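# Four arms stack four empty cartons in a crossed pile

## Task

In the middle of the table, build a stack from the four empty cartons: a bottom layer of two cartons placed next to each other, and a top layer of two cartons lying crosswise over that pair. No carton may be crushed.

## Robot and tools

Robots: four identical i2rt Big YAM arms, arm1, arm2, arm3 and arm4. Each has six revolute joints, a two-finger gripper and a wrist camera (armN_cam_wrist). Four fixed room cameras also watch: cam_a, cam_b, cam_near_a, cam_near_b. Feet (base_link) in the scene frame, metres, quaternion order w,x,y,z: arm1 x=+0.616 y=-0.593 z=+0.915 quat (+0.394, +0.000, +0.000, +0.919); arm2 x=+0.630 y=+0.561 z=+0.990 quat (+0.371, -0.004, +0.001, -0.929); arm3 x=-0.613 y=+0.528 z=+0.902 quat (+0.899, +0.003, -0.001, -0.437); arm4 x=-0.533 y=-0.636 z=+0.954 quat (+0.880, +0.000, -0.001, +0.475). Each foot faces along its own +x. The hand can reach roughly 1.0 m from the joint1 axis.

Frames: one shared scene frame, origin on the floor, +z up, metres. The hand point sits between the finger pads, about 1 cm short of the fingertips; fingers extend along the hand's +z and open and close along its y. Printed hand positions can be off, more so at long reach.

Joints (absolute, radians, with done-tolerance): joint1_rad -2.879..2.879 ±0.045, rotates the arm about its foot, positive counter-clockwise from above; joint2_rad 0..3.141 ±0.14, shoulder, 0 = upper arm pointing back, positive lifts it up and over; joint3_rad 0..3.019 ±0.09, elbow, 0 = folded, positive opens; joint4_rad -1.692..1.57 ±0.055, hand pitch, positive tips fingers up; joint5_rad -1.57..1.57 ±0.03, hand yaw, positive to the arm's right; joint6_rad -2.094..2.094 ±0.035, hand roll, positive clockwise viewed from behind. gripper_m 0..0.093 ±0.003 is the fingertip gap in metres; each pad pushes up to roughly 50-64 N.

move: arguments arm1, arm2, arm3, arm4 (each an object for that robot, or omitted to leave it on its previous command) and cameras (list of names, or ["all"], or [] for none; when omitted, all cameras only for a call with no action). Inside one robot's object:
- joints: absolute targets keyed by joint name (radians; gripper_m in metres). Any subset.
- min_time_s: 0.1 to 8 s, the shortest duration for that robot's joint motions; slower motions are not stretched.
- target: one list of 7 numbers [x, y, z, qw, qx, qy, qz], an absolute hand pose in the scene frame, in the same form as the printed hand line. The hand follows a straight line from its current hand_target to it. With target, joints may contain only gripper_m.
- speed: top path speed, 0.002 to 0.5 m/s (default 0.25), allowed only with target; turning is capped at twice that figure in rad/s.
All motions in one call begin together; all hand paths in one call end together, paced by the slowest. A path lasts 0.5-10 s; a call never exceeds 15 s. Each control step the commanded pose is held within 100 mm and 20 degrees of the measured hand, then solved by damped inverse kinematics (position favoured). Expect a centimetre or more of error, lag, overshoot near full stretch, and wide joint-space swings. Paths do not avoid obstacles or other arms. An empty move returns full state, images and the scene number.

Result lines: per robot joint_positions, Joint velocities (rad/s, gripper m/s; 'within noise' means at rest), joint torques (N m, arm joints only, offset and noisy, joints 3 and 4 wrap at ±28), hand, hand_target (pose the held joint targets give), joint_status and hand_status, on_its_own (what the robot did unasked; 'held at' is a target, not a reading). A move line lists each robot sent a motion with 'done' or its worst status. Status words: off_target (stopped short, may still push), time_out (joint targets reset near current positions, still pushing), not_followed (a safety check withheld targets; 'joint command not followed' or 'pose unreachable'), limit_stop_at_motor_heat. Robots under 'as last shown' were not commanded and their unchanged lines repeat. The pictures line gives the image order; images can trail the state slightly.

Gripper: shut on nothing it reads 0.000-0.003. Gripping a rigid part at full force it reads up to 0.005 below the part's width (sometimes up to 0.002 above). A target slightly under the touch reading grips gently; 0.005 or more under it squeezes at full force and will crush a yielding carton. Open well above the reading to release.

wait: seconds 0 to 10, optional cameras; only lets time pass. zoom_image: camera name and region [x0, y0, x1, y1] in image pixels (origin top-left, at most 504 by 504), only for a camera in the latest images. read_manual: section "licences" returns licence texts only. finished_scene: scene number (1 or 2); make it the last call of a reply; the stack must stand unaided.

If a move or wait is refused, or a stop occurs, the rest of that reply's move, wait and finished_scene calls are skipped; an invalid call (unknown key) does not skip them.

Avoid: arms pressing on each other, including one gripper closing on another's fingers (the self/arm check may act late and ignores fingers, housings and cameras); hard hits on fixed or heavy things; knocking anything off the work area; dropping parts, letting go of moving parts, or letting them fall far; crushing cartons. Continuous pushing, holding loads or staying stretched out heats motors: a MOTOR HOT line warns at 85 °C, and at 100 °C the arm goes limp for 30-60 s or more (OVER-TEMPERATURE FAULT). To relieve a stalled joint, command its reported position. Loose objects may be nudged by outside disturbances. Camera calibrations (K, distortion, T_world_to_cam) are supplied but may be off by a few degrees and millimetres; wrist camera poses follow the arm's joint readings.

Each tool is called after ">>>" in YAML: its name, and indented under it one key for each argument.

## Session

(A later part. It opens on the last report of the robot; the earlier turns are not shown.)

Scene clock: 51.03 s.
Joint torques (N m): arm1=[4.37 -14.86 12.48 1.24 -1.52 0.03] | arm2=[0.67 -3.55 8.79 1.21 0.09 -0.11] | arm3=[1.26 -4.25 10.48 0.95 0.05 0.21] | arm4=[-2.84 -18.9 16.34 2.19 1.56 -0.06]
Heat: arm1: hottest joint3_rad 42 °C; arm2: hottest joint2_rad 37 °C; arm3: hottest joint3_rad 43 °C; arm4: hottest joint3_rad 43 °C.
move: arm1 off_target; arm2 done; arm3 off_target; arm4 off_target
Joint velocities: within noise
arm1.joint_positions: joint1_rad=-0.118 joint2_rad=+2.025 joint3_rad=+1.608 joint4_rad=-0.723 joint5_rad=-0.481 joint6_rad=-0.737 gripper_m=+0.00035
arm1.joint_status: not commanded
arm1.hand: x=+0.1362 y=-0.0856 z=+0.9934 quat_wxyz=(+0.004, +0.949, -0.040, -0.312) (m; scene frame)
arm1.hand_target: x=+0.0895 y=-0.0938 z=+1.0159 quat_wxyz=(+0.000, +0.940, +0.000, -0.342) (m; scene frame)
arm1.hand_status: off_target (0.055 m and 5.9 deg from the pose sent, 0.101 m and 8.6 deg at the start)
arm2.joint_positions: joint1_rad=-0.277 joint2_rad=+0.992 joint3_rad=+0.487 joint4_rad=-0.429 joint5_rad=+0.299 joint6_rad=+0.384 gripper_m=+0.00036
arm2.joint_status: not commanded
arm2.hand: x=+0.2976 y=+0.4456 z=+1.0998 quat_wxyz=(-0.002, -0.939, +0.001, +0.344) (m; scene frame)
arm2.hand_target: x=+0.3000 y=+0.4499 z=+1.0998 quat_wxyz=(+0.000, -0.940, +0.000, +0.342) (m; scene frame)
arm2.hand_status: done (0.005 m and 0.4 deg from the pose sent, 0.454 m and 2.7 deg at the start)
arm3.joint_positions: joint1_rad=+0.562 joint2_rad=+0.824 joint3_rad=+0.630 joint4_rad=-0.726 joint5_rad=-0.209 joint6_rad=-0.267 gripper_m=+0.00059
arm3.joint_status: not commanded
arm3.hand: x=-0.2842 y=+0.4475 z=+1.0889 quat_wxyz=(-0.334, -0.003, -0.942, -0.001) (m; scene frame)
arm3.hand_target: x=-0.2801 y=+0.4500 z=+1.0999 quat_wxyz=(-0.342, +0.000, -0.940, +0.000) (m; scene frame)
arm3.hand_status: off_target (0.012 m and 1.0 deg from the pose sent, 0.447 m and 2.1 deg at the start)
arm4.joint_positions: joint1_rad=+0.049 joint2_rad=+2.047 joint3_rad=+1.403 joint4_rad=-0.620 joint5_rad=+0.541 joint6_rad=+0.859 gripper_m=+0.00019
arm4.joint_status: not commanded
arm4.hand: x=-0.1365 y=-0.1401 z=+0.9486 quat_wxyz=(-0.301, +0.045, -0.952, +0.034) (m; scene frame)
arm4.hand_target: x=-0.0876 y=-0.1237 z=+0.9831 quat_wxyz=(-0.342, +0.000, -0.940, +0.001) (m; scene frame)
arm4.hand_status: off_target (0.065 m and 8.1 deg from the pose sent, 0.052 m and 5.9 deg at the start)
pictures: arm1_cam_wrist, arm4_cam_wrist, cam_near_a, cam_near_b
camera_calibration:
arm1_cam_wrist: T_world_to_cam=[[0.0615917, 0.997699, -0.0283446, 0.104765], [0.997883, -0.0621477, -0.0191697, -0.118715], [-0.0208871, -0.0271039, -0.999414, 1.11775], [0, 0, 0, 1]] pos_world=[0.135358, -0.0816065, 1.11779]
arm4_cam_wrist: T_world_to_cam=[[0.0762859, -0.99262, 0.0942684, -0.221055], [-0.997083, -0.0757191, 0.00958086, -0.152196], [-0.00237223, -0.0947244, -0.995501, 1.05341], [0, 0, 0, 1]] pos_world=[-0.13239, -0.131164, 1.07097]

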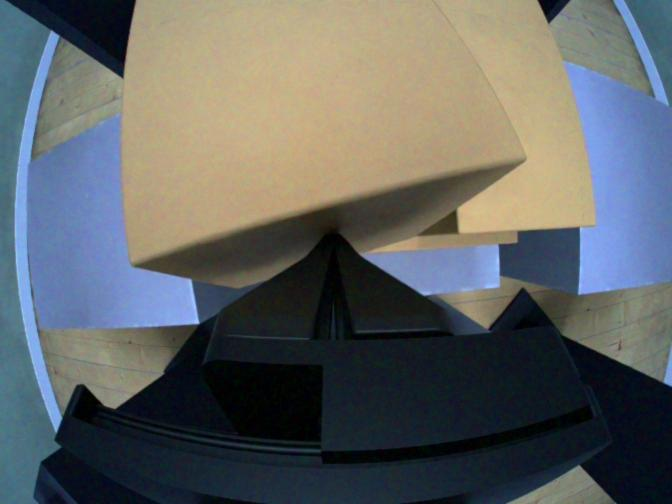

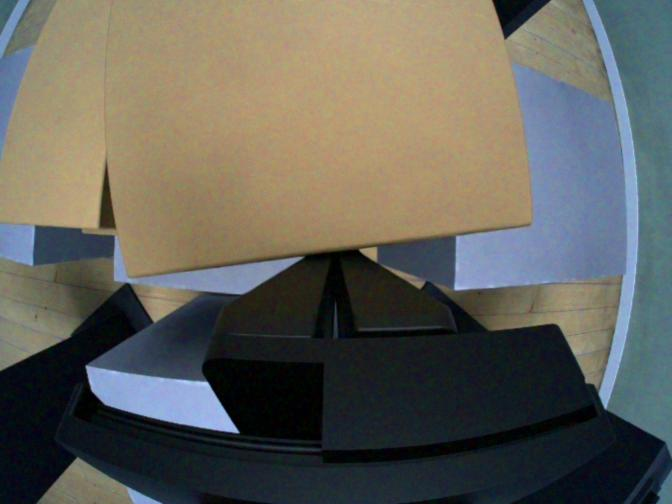

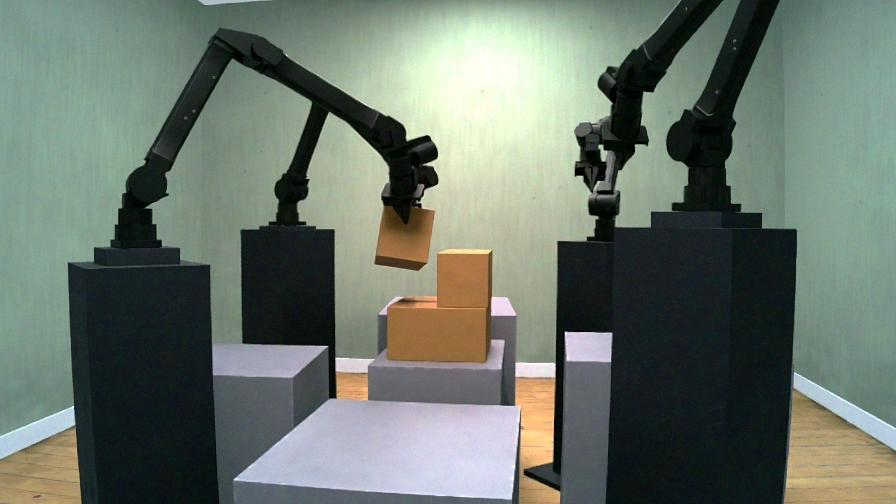

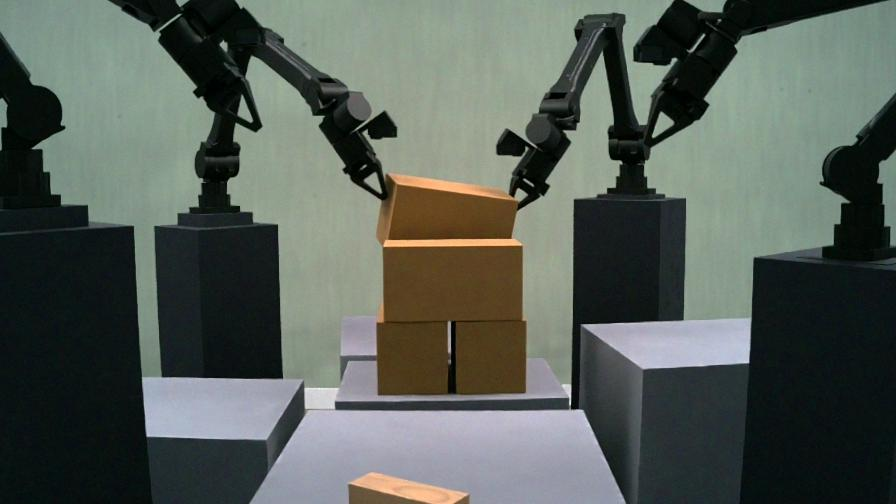

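>>> move:
  arm1: {"target":[0.086,-0.09,0.965,0,0.9397,0,-0.342],"speed":0.06}
  arm4: {"target":[-0.084,-0.08,0.985,0.342,0,0.9397,0],"speed":0.06}
  cameras: ["cam_near_a","cam_near_b","arm1_cam_wrist","arm4_cam_wrist"]

Scene clock: 54.60 s.
Joint torques (N m): arm1=[4.95 -16.91 9.01 2.84 -1.5 0.03] | arm2=[0.38 -4.01 8.95 1.29 0.02 -0.11] | arm3=[1.2 -4.19 10.5 0.95 0.05 0.21] | arm4=[-3.78 -18.02 17.16 1.46 1.79 -0.07]
Heat: arm1: hottest joint3_rad 43 °C; arm2: hottest joint2_rad 37 °C; arm3: hottest joint3_rad 44 °C; arm4: hottest joint3_rad 45 °C.
move: arm1 off_target; arm4 off_target
Joint velocities: within noise
arm1.joint_positions: joint1_rad=-0.125 joint2_rad=+2.104 joint3_rad=+1.608 joint4_rad=-0.669 joint5_rad=-0.482 joint6_rad=-0.740 gripper_m=+0.00035
arm1.joint_status: not commanded
arm1.hand: x=+0.1365 y=-0.0781 z=+0.9451 quat_wxyz=(+0.012, +0.951, -0.045, -0.305) (m; scene frame)
arm1.hand_target: x=+0.0892 y=-0.0932 z=+0.9663 quat_wxyz=(+0.001, +0.940, +0.000, -0.342) (m; scene frame)
arm1.hand_status: off_target (0.056 m and 7.0 deg from the pose sent, 0.058 m and 5.9 deg at the start)
arm2, arm3: as last shown
arm4.joint_positions: joint1_rad=+0.094 joint2_rad=+2.097 joint3_rad=+1.535 joint4_rad=-0.683 joint5_rad=+0.547 joint6_rad=+0.894 gripper_m=+0.00019
arm4.joint_status: not commanded
arm4.hand: x=-0.1412 y=-0.0910 z=+0.9643 quat_wxyz=(-0.309, +0.046, -0.950, +0.015) (m; scene frame)
arm4.hand_target: x=-0.0875 y=-0.0859 z=+0.9872 quat_wxyz=(-0.343, +0.000, -0.939, +0.000) (m; scene frame)
arm4.hand_status: off_target (0.062 m and 6.8 deg from the pose sent, 0.088 m and 8.1 deg at the start)
pictures: arm1_cam_wrist, arm4_cam_wrist, cam_near_a, cam_near_b
camera_calibration:
arm1_cam_wrist: T_world_to_cam=[[0.0663352, 0.996696, -0.0468671, 0.112619], [0.997769, -0.0666174, -0.00448456, -0.133748], [-0.00759191, -0.046465, -0.998891, 1.06582], [0, 0, 0, 1]] pos_world=[0.13407, -0.0716333, 1.06932]
arm4_cam_wrist: T_world_to_cam=[[0.0888696, -0.994176, 0.060958, -0.139692], [-0.995946, -0.0895493, -0.0085043, -0.136938], [0.0139135, -0.0599551, -0.998104, 1.08167], [0, 0, 0, 1]] pos_world=[-0.139018, -0.0862892, 1.08697]

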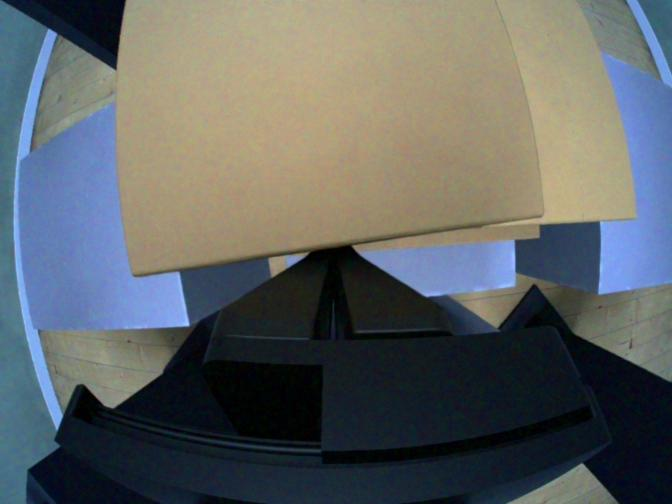

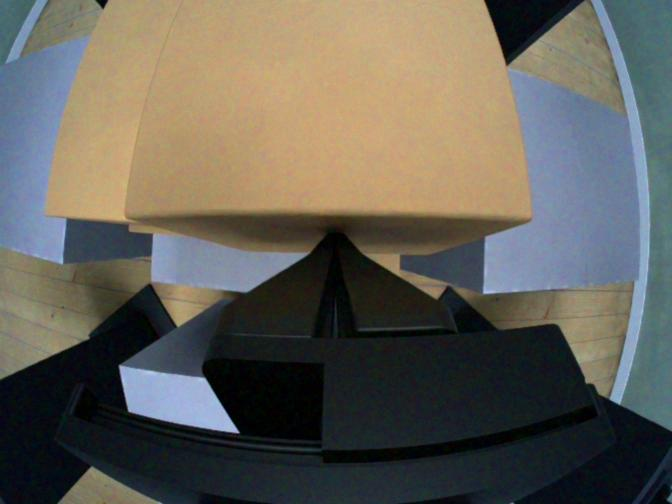

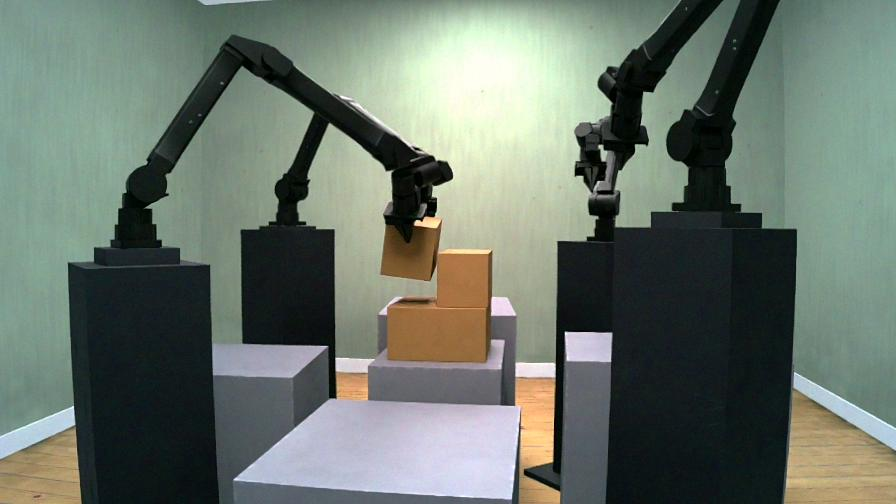

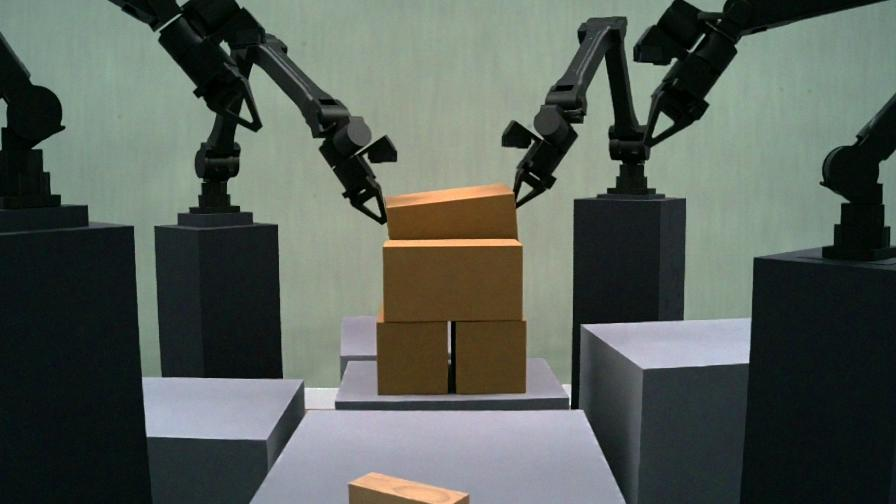

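>>> move:
  arm1: {"target":[0.086,-0.115,0.965,0,0.9397,0,-0.342],"speed":0.06}
  arm4: {"target":[-0.084,-0.105,0.963,0.342,0,0.9397,0],"speed":0.06}
  cameras: ["cam_near_a","cam_near_b","arm1_cam_wrist","arm4_cam_wrist"]

>>> zoom_image:
  camera: "cam_near_a"
  region: [330, 150, 600, 400]

Scene clock: 56.43 s.
Joint torques (N m): arm1=[6.07 -20.01 7.87 2.73 -1.08 0.18] | arm2=[-0.09 -4.01 8.9 1.14 0.1 -0.14] | arm3=[1.2 -4.25 10.51 0.95 0.05 0.21] | arm4=[-5.13 -19.31 9.63 1.95 1.46 -0.25]
Heat: arm1: hottest joint3_rad 43 °C; arm2: hottest joint2_rad 37 °C; arm3: hottest joint3_rad 44 °C; arm4: hottest joint3_rad 45 °C.
move: arm1 off_target; arm4 off_target
Joint velocities: within noise
arm1.joint_positions: joint1_rad=-0.114 joint2_rad=+2.104 joint3_rad=+1.538 joint4_rad=-0.619 joint5_rad=-0.486 joint6_rad=-0.731 gripper_m=+0.00035
arm1.joint_status: not commanded
arm1.hand: x=+0.1410 y=-0.0978 z=+0.9209 quat_wxyz=(+0.023, +0.953, -0.046, -0.300) (m; scene frame)
arm1.hand_target: x=+0.0895 y=-0.1184 z=+0.9657 quat_wxyz=(+0.002, +0.939, +0.000, -0.343) (m; scene frame)
arm1.hand_status: off_target (0.073 m and 7.8 deg from the pose sent, 0.066 m and 7.0 deg at the start)
arm2, arm3: as last shown
arm4.joint_positions: joint1_rad=+0.094 joint2_rad=+2.097 joint3_rad=+1.535 joint4_rad=-0.606 joint5_rad=+0.548 joint6_rad=+0.893 gripper_m=+0.00019
arm4.joint_status: not commanded
arm4.hand: x=-0.1336 y=-0.0770 z=+0.9705 quat_wxyz=(-0.328, +0.036, -0.944, -0.016) (m; scene frame)
arm4.hand_target: x=-0.0873 y=-0.1072 z=+0.9638 quat_wxyz=(-0.342, +0.000, -0.940, +0.001) (m; scene frame)
arm4.hand_status: off_target (0.057 m and 4.8 deg from the pose sent, 0.059 m and 6.8 deg at the start)
pictures: arm1_cam_wrist, arm4_cam_wrist, cam_near_a, cam_near_b
camera_calibration:
arm1_cam_wrist: T_world_to_cam=[[0.0613709, 0.995763, -0.0684743, 0.15129], [0.998113, -0.0611016, 0.00602141, -0.148824], [0.00181201, -0.0687146, -0.997635, 1.03614], [0, 0, 0, 1]] pos_world=[0.137381, -0.0885451, 1.04494]
arm4_cam_wrist: T_world_to_cam=[[0.0888086, -0.996047, -0.00201774, -0.0658271], [-0.994767, -0.0885914, -0.0508896, -0.0867047], [0.0505097, 0.00652662, -0.998702, 1.09916], [0, 0, 0, 1]] pos_world=[-0.135923, -0.080422, 1.09319]

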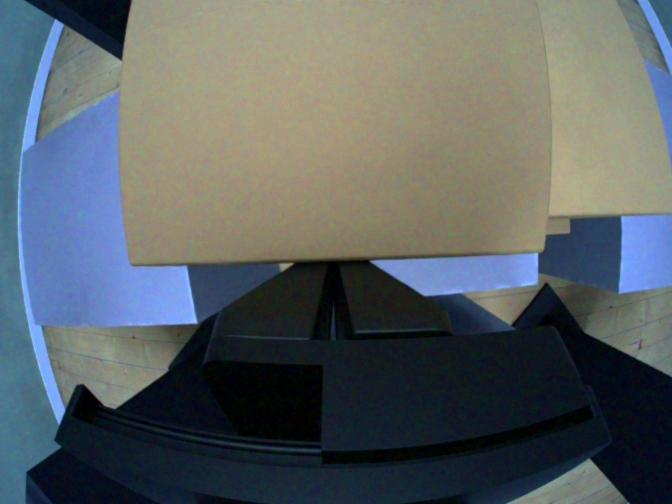

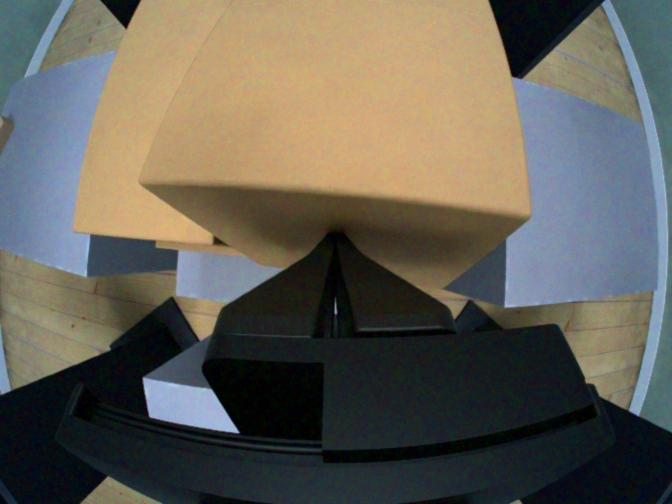

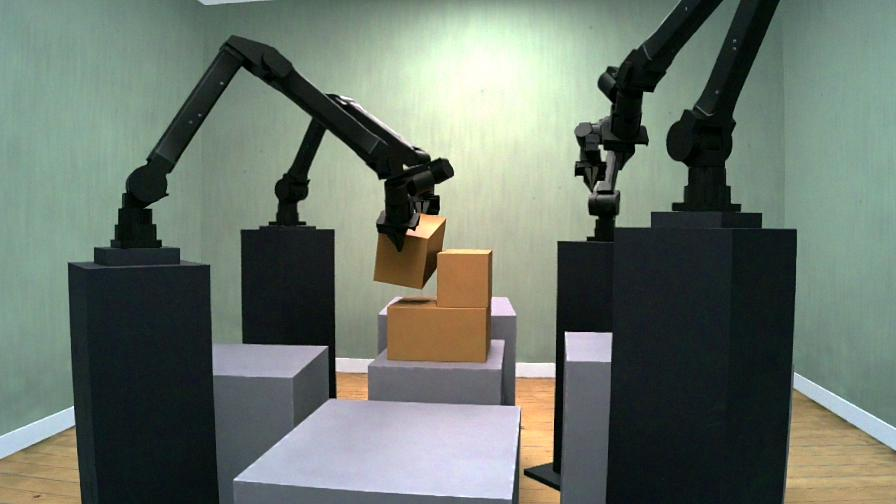

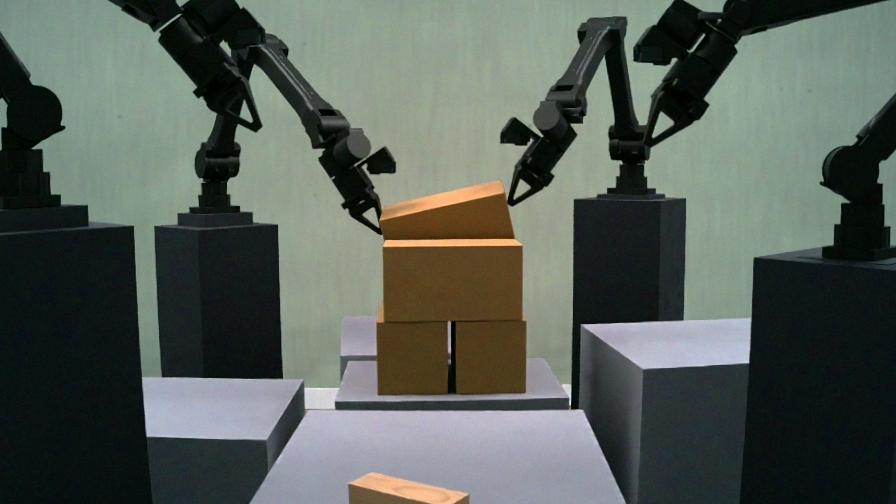

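Scaled by 1.867 from the camera's 896x504 image, which has a finer 1280x720 frame.

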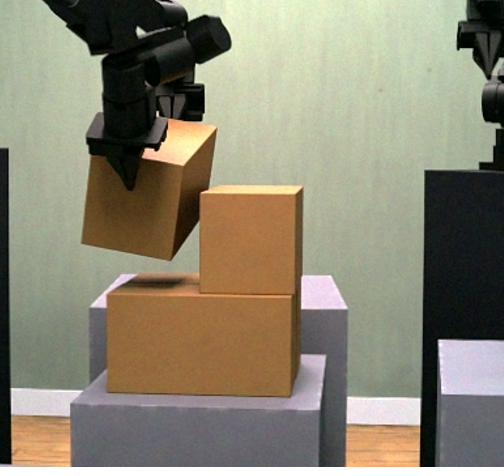

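>>> move:
  arm1: {"target":[0.086,-0.115,0.972,0,0.9397,0,-0.342],"speed":0.06}
  arm4: {"target":[-0.084,-0.135,0.935,0.342,0,0.9397,0],"speed":0.06}
  cameras: ["cam_near_a","cam_near_b","arm1_cam_wrist","arm4_cam_wrist"]

>>> zoom_image:
  camera: "cam_near_a"
  region: [330, 150, 600, 400]

Scene clock: 58.63 s.
Joint torques (N m): arm1=[5.66 -20.37 8.57 2.15 -1.24 0.14] | arm2=[0.26 -4.13 9.01 1.03 0.03 -0.12] | arm3=[1.26 -4.31 10.5 0.92 0.05 0.2] | arm4=[-6.07 -19.25 9.06 2.22 1.43 -0.29]
Heat: arm1: hottest joint3_rad 43 °C; arm2: hottest joint2_rad 37 °C; arm3: hottest joint3_rad 44 °C; arm4: hottest joint3_rad 45 °C.
move: arm1 off_target; arm4 off_target
Joint velocities: within noise
arm1.joint_positions: joint1_rad=-0.109 joint2_rad=+2.101 joint3_rad=+1.532 joint4_rad=-0.615 joint5_rad=-0.481 joint6_rad=-0.727 gripper_m=+0.00035
arm1.joint_status: not commanded
arm1.hand: x=+0.1398 y=-0.1010 z=+0.9199 quat_wxyz=(+0.023, +0.953, -0.046, -0.298) (m; scene frame)
arm1.hand_target: x=+0.0897 y=-0.1184 z=+0.9723 quat_wxyz=(+0.002, +0.939, +0.000, -0.343) (m; scene frame)
arm1.hand_status: off_target (0.076 m and 7.9 deg from the pose sent, 0.077 m and 7.8 deg at the start)
arm2, arm3: as last shown
arm4.joint_positions: joint1_rad=+0.078 joint2_rad=+2.097 joint3_rad=+1.418 joint4_rad=-0.496 joint5_rad=+0.539 joint6_rad=+0.866 gripper_m=+0.00019
arm4.joint_status: not commanded
arm4.hand: x=-0.1389 y=-0.1061 z=+0.9330 quat_wxyz=(-0.323, +0.043, -0.945, -0.009) (m; scene frame)
arm4.hand_target: x=-0.0877 y=-0.1375 z=+0.9357 quat_wxyz=(-0.342, +0.000, -0.940, +0.001) (m; scene frame)
arm4.hand_status: off_target (0.062 m and 5.5 deg from the pose sent, 0.084 m and 4.8 deg at the start)
pictures: arm1_cam_wrist, arm4_cam_wrist, cam_near_a, cam_near_b
camera_calibration:
arm1_cam_wrist: T_world_to_cam=[[0.0617396, 0.995792, -0.0677258, 0.15379], [0.998075, -0.0612011, 0.00999891, -0.151484], [0.00581194, -0.0682128, -0.997654, 1.03454], [0, 0, 0, 1]] pos_world=[0.135684, -0.0918448, 1.04405]
arm4_cam_wrist: T_world_to_cam=[[0.0976491, -0.995109, 0.0149531, -0.108952], [-0.994344, -0.0981826, -0.0404987, -0.107115], [0.0417688, -0.0109139, -0.999068, 1.05953], [0, 0, 0, 1]] pos_world=[-0.140125, -0.107372, 1.05584]

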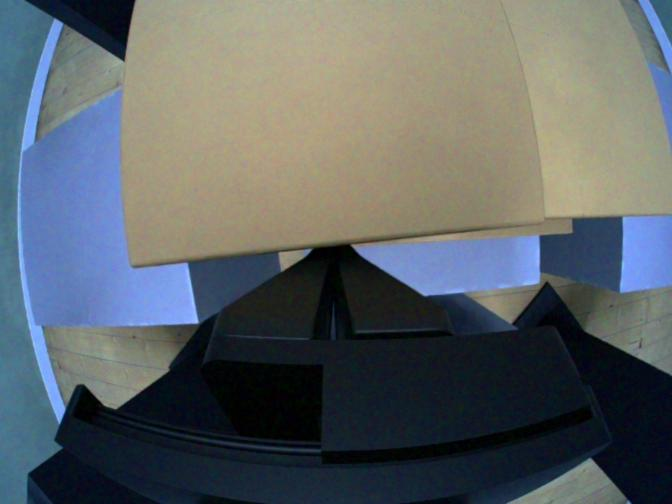

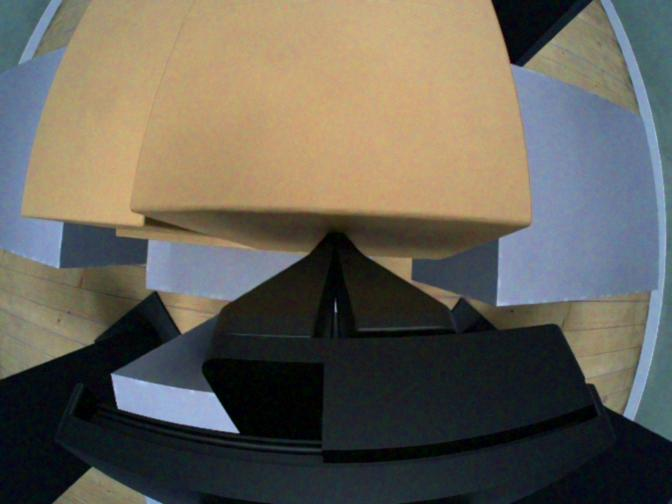

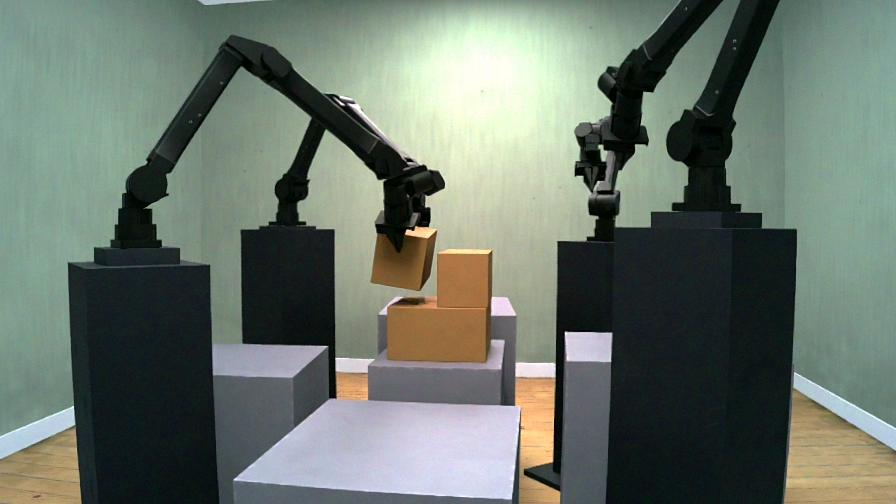

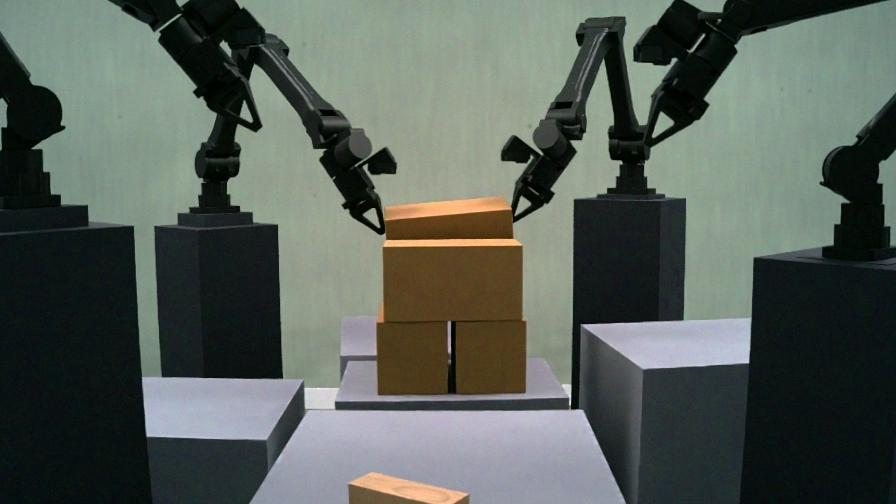

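Scaled by 1.867 from the camera's 896x504 image, which has a finer 1280x720 frame.

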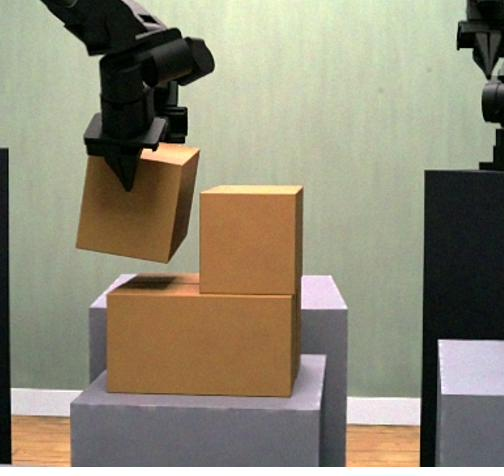

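>>> move:
  arm1: {"target":[0.086,-0.115,0.935,0,0.9397,0,-0.342],"speed":0.06}
  arm4: {"target":[-0.084,-0.135,0.895,0.342,0,0.9397,0],"speed":0.06}
  cameras: ["cam_near_a","cam_near_b","arm1_cam_wrist","arm4_cam_wrist"]

>>> zoom_image:
  camera: "cam_near_a"
  region: [330, 150, 600, 400]

Scene clock: 61.77 s.
Joint torques (N m): arm1=[5.71 -16.62 7.98 2.7 -1.25 0.15] | arm2=[-0.09 -4.19 8.84 1.13 0.01 -0.09] | arm3=[1.26 -4.31 10.5 0.92 0.05 0.21] | arm4=[-5.83 -19.78 9.46 2.37 1.58 -0.29]
Heat: arm1: hottest joint3_rad 43 °C; arm2: hottest joint2_rad 37 °C; arm3: hottest joint3_rad 45 °C; arm4: hottest joint3_rad 44 °C.
move: arm1 off_target; arm4 off_target
Joint velocities: within noise
arm1.joint_positions: joint1_rad=-0.109 joint2_rad=+2.101 joint3_rad=+1.517 joint4_rad=-0.556 joint5_rad=-0.479 joint6_rad=-0.727 gripper_m=+0.00035
arm1.joint_status: not commanded
arm1.hand: x=+0.1362 y=-0.0957 z=+0.9194 quat_wxyz=(+0.006, +0.949, -0.041, -0.311) (m; scene frame)
arm1.hand_target: x=+0.0890 y=-0.1177 z=+0.9362 quat_wxyz=(+0.001, +0.940, +0.000, -0.342) (m; scene frame)
arm1.hand_status: off_target (0.056 m and 6.0 deg from the pose sent, 0.058 m and 7.9 deg at the start)
arm2, arm3: as last shown
arm4.joint_positions: joint1_rad=+0.075 joint2_rad=+2.167 joint3_rad=+1.396 joint4_rad=-0.424 joint5_rad=+0.535 joint6_rad=+0.865 gripper_m=+0.00019
arm4.joint_status: not commanded
arm4.hand: x=-0.1412 y=-0.1135 z=+0.8866 quat_wxyz=(-0.317, +0.045, -0.947, -0.001) (m; scene frame)
arm4.hand_target: x=-0.0875 y=-0.1382 z=+0.8959 quat_wxyz=(-0.342, +0.000, -0.940, +0.002) (m; scene frame)
arm4.hand_status: off_target (0.062 m and 6.0 deg from the pose sent, 0.073 m and 5.5 deg at the start)
pictures: arm1_cam_wrist, arm4_cam_wrist, cam_near_a, cam_near_b
camera_calibration:
arm1_cam_wrist: T_world_to_cam=[[0.0611722, 0.997595, -0.0325823, 0.116629], [0.997925, -0.0617842, -0.0181173, -0.121695], [-0.0200868, -0.0314064, -0.999305, 1.04302], [0, 0, 0, 1]] pos_world=[0.135259, -0.09111, 1.04389]
arm4_cam_wrist: T_world_to_cam=[[0.0968021, -0.994859, 0.0297372, -0.128613], [-0.994902, -0.0975684, -0.0254973, -0.125415], [0.0282676, -0.0271174, -0.999232, 1.00953], [0, 0, 0, 1]] pos_world=[-0.140862, -0.112813, 1.00938]

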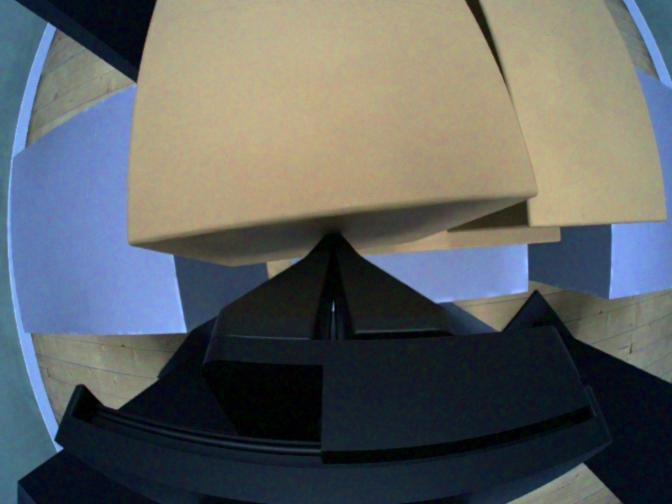

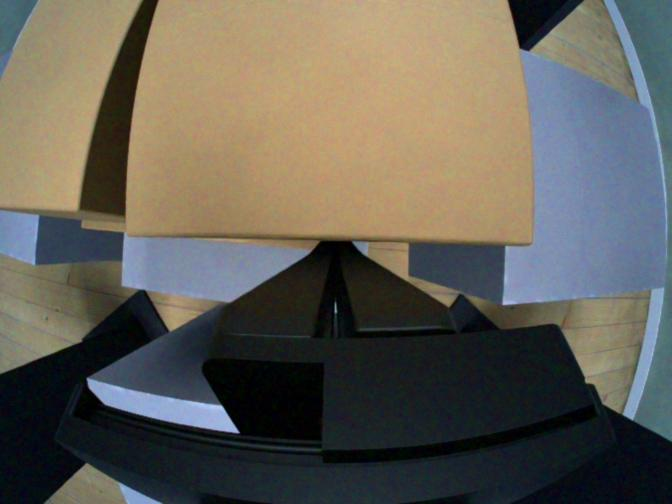

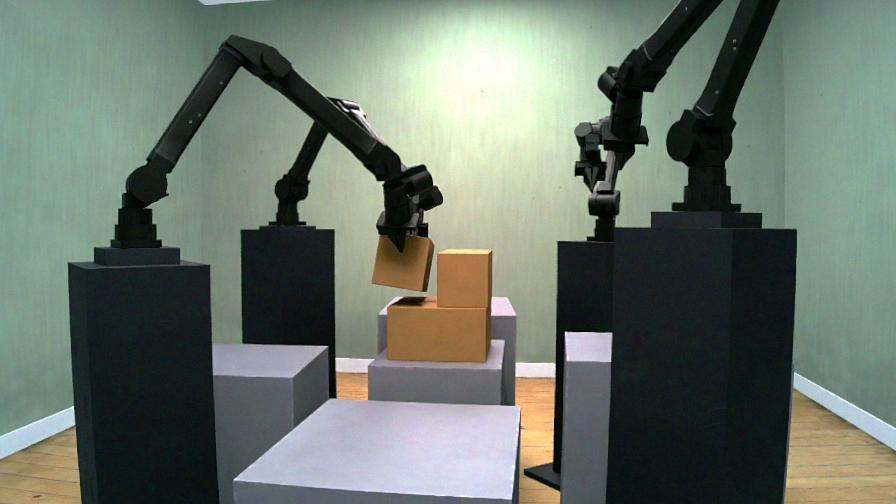

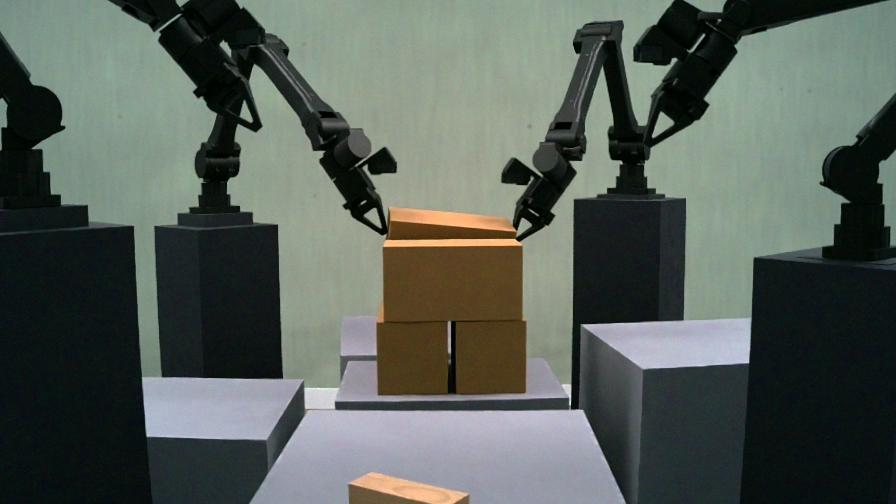

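Scaled by 1.867 from the camera's 896x504 image, which has a finer 1280x720 frame.

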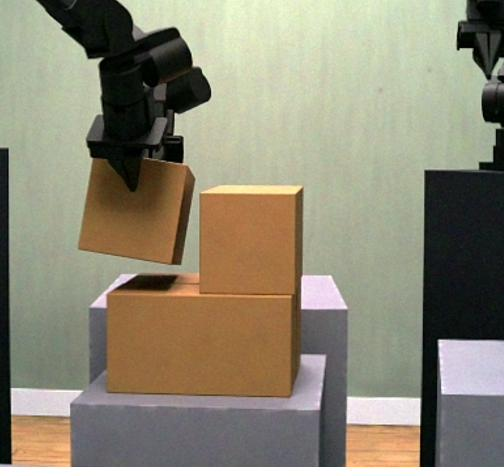

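>>> move:
  arm1: {"target":[0.086,-0.11,0.895,0,0.9397,0,-0.342],"speed":0.06}
  arm4: {"target":[-0.084,-0.122,0.893,0.342,0,0.9397,0],"speed":0.06}
  cameras: ["cam_near_a","cam_near_b","arm1_cam_wrist","arm4_cam_wrist"]

>>> zoom_image:
  camera: "cam_near_a"
  region: [330, 150, 600, 400]

Scene clock: 63.83 s.
Joint torques (N m): arm1=[5.19 -16.67 7.57 2.8 -1.4 0.1] | arm2=[0.21 -3.78 8.83 1.29 0.07 -0.07] | arm3=[1.32 -4.31 10.5 0.92 0.05 0.21] | arm4=[-5.01 -19.72 12.53 1.69 1.63 -0.16]
Heat: arm1: hottest joint3_rad 44 °C; arm2: hottest joint2_rad 37 °C; arm3: hottest joint3_rad 46 °C; arm4: hottest joint3_rad 44 °C.
move: arm1 off_target; arm4 off_target
Joint velocities: within noise
arm1.joint_positions: joint1_rad=-0.109 joint2_rad=+2.164 joint3_rad=+1.517 joint4_rad=-0.492 joint5_rad=-0.476 joint6_rad=-0.727 gripper_m=+0.00035
arm1.joint_status: not commanded
arm1.hand: x=+0.1339 y=-0.0919 z=+0.8832 quat_wxyz=(+0.004, +0.950, -0.041, -0.310) (m; scene frame)
arm1.hand_target: x=+0.0888 y=-0.1125 z=+0.8961 quat_wxyz=(+0.001, +0.940, +0.000, -0.342) (m; scene frame)
arm1.hand_status: off_target (0.053 m and 6.0 deg from the pose sent, 0.058 m and 6.0 deg at the start)
arm2, arm3: as last shown
arm4.joint_positions: joint1_rad=+0.075 joint2_rad=+2.188 joint3_rad=+1.396 joint4_rad=-0.426 joint5_rad=+0.538 joint6_rad=+0.865 gripper_m=+0.00019
arm4.joint_status: not commanded
arm4.hand: x=-0.1431 y=-0.1179 z=+0.8737 quat_wxyz=(-0.312, +0.048, -0.949, +0.009) (m; scene frame)
arm4.hand_target: x=-0.0870 y=-0.1264 z=+0.8946 quat_wxyz=(-0.342, +0.000, -0.940, +0.001) (m; scene frame)
arm4.hand_status: off_target (0.062 m and 6.6 deg from the pose sent, 0.058 m and 6.0 deg at the start)
pictures: arm1_cam_wrist, arm4_cam_wrist, cam_near_a, cam_near_b
camera_calibration:
arm1_cam_wrist: T_world_to_cam=[[0.0625363, 0.997594, -0.0299127, 0.109336], [0.997868, -0.0630584, -0.0168422, -0.121038], [-0.0186879, -0.0287957, -0.999411, 1.00696], [0, 0, 0, 1]] pos_world=[0.13276, -0.0877097, 1.00759]
arm4_cam_wrist: T_world_to_cam=[[0.0959067, -0.994132, 0.0500366, -0.150162], [-0.995186, -0.096784, -0.0154095, -0.136737], [0.0201618, -0.0483179, -0.998629, 0.992392], [0, 0, 0, 1]] pos_world=[-0.141686, -0.114565, 0.996437]

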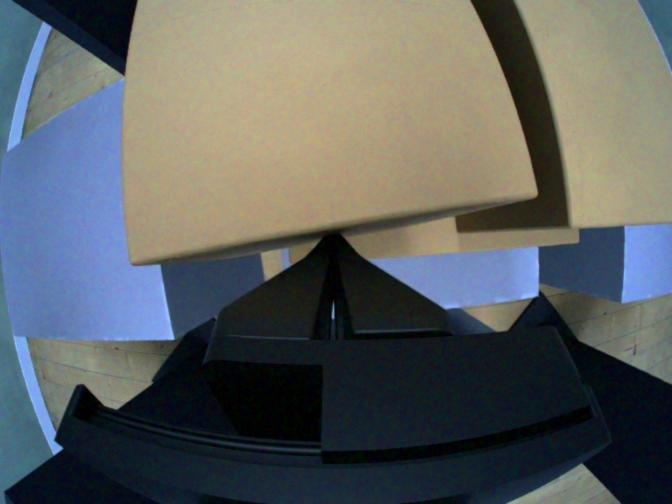

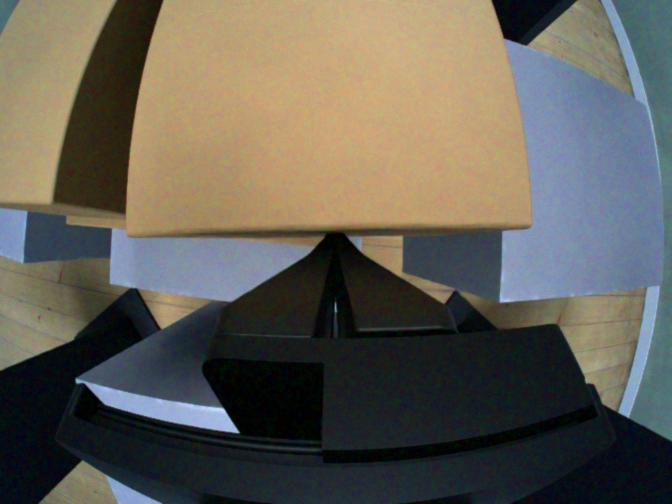

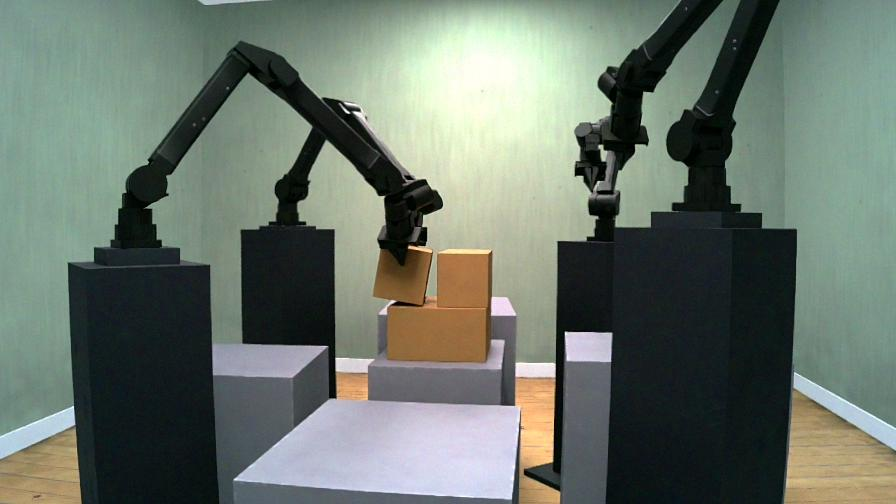

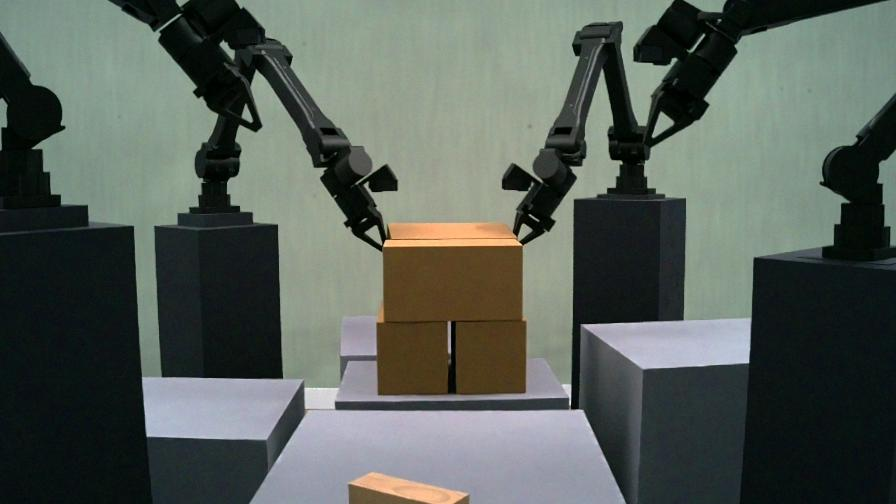

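Scaled by 1.867 from the camera's 896x504 image, which has a finer 1280x720 frame.

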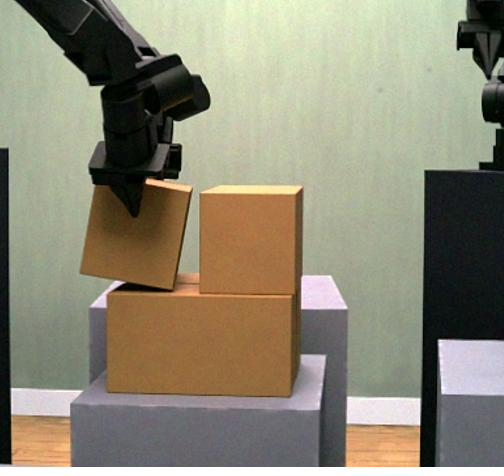

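>>> move:
  arm1: {"target":[0.086,-0.097,0.877,0,0.9397,0,-0.342],"speed":0.06}
  arm4: {"target":[-0.084,-0.09,0.873,0.342,0,0.9397,0],"speed":0.06}
  cameras: ["cam_near_a","cam_near_b","arm1_cam_wrist","arm4_cam_wrist"]

>>> zoom_image:
  camera: "cam_near_a"
  region: [330, 150, 600, 400]

Scene clock: 66.73 s.
Joint torques (N m): arm1=[4.72 -15.21 9.61 2.76 -1.39 0.03] | arm2=[0.09 -4.13 8.88 1.21 0.06 -0.12] | arm3=[1.38 -4.19 10.48 0.95 0.05 0.22] | arm4=[-3.6 -18.14 16.25 1.72 1.43 -0.1]
Heat: arm1: hottest joint3_rad 44 °C; arm2: hottest joint3_rad 37 °C; arm3: hottest joint3_rad 46 °C; arm4: hottest joint3_rad 45 °C.
move: arm1 off_target; arm4 off_target
Joint velocities: within noise
arm1.joint_positions: joint1_rad=-0.116 joint2_rad=+2.190 joint3_rad=+1.517 joint4_rad=-0.481 joint5_rad=-0.482 joint6_rad=-0.732 gripper_m=+0.00035
arm1.joint_status: not commanded
arm1.hand: x=+0.1380 y=-0.0911 z=+0.8675 quat_wxyz=(+0.010, +0.950, -0.043, -0.308) (m; scene frame)
arm1.hand_target: x=+0.0893 y=-0.1007 z=+0.8791 quat_wxyz=(+0.001, +0.940, +0.000, -0.342) (m; scene frame)
arm1.hand_status: off_target (0.053 m and 6.5 deg from the pose sent, 0.049 m and 6.0 deg at the start)
arm2, arm3: as last shown
arm4.joint_positions: joint1_rad=+0.079 joint2_rad=+2.241 joint3_rad=+1.457 joint4_rad=-0.463 joint5_rad=+0.554 joint6_rad=+0.886 gripper_m=+0.00018
arm4.joint_status: not commanded
arm4.hand: x=-0.1391 y=-0.1090 z=+0.8598 quat_wxyz=(-0.311, +0.043, -0.949, +0.021) (m; scene frame)
arm4.hand_target: x=-0.0872 y=-0.0959 z=+0.8762 quat_wxyz=(-0.343, +0.000, -0.939, +0.000) (m; scene frame)
arm4.hand_status: off_target (0.060 m and 6.6 deg from the pose sent, 0.065 m and 6.6 deg at the start)
pictures: arm1_cam_wrist, arm4_cam_wrist, cam_near_a, cam_near_b
camera_calibration:
arm1_cam_wrist: T_world_to_cam=[[0.0633491, 0.997091, -0.0423854, 0.118475], [0.997896, -0.0638727, -0.0111148, -0.130504], [-0.0137898, -0.0415922, -0.99904, 0.989185], [0, 0, 0, 1]] pos_world=[0.136365, -0.0853237, 0.991806]
arm4_cam_wrist: T_world_to_cam=[[0.0787357, -0.994384, 0.0707244, -0.161178], [-0.996732, -0.0798086, -0.0124696, -0.133061], [0.018044, -0.0695115, -0.997418, 0.975168], [0, 0, 0, 1]] pos_world=[-0.137531, -0.103107, 0.98239]

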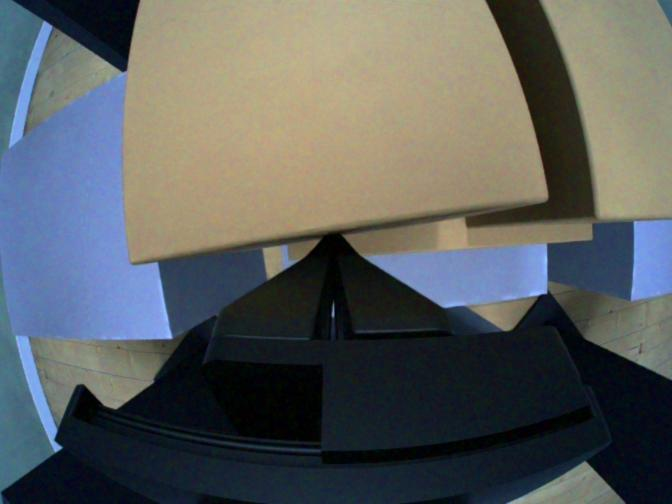

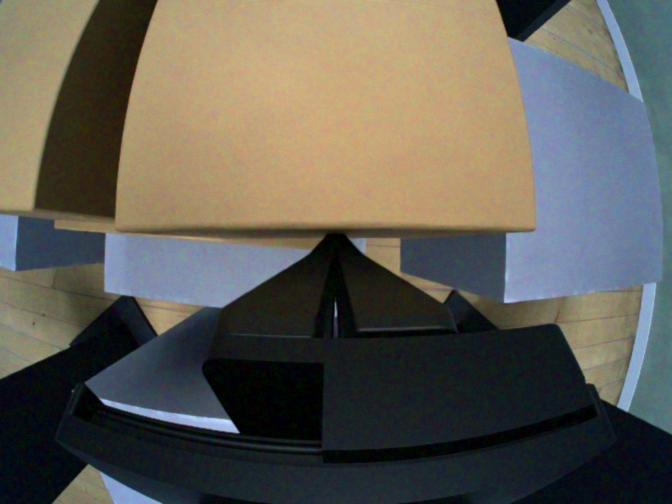

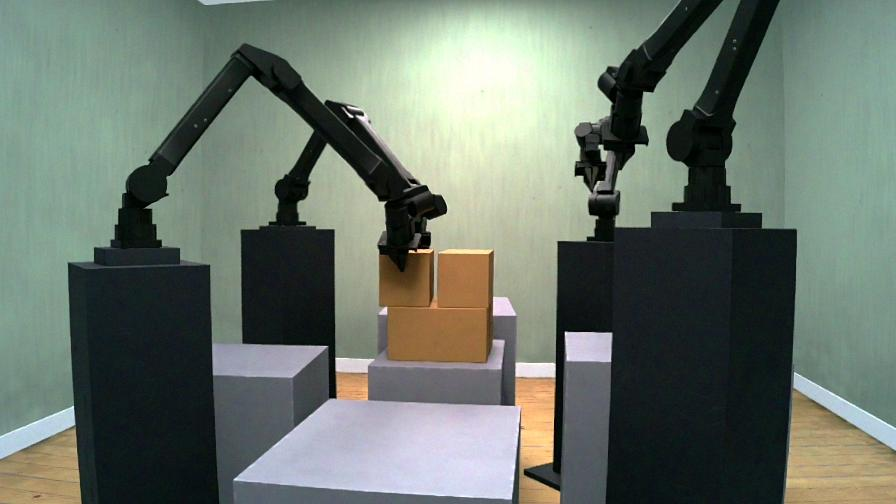

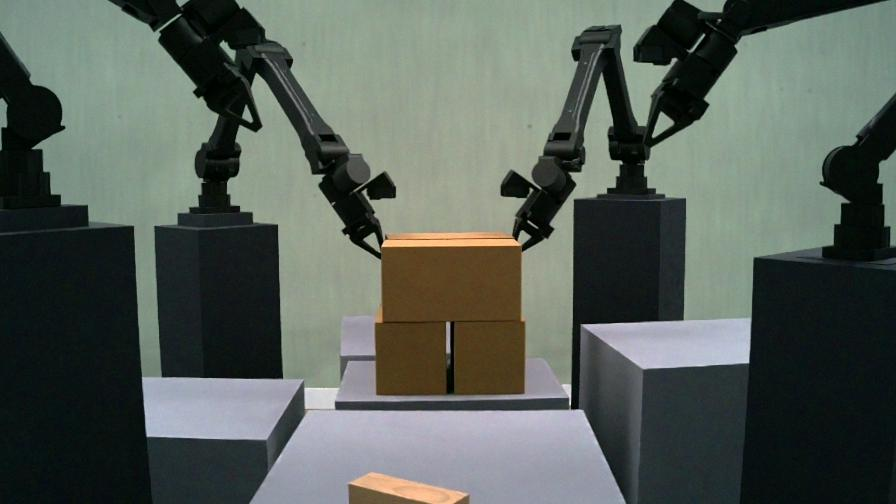

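Scaled by 1.867 from the camera's 896x504 image, which has a finer 1280x720 frame.

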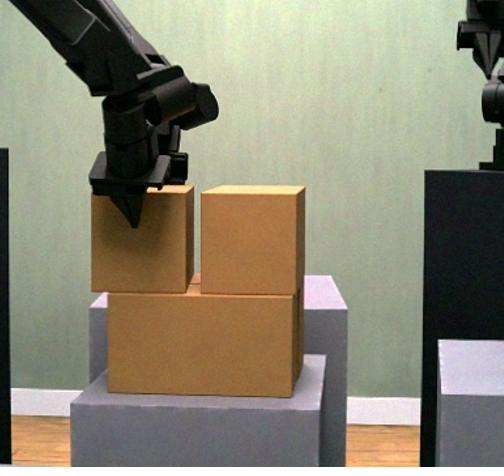

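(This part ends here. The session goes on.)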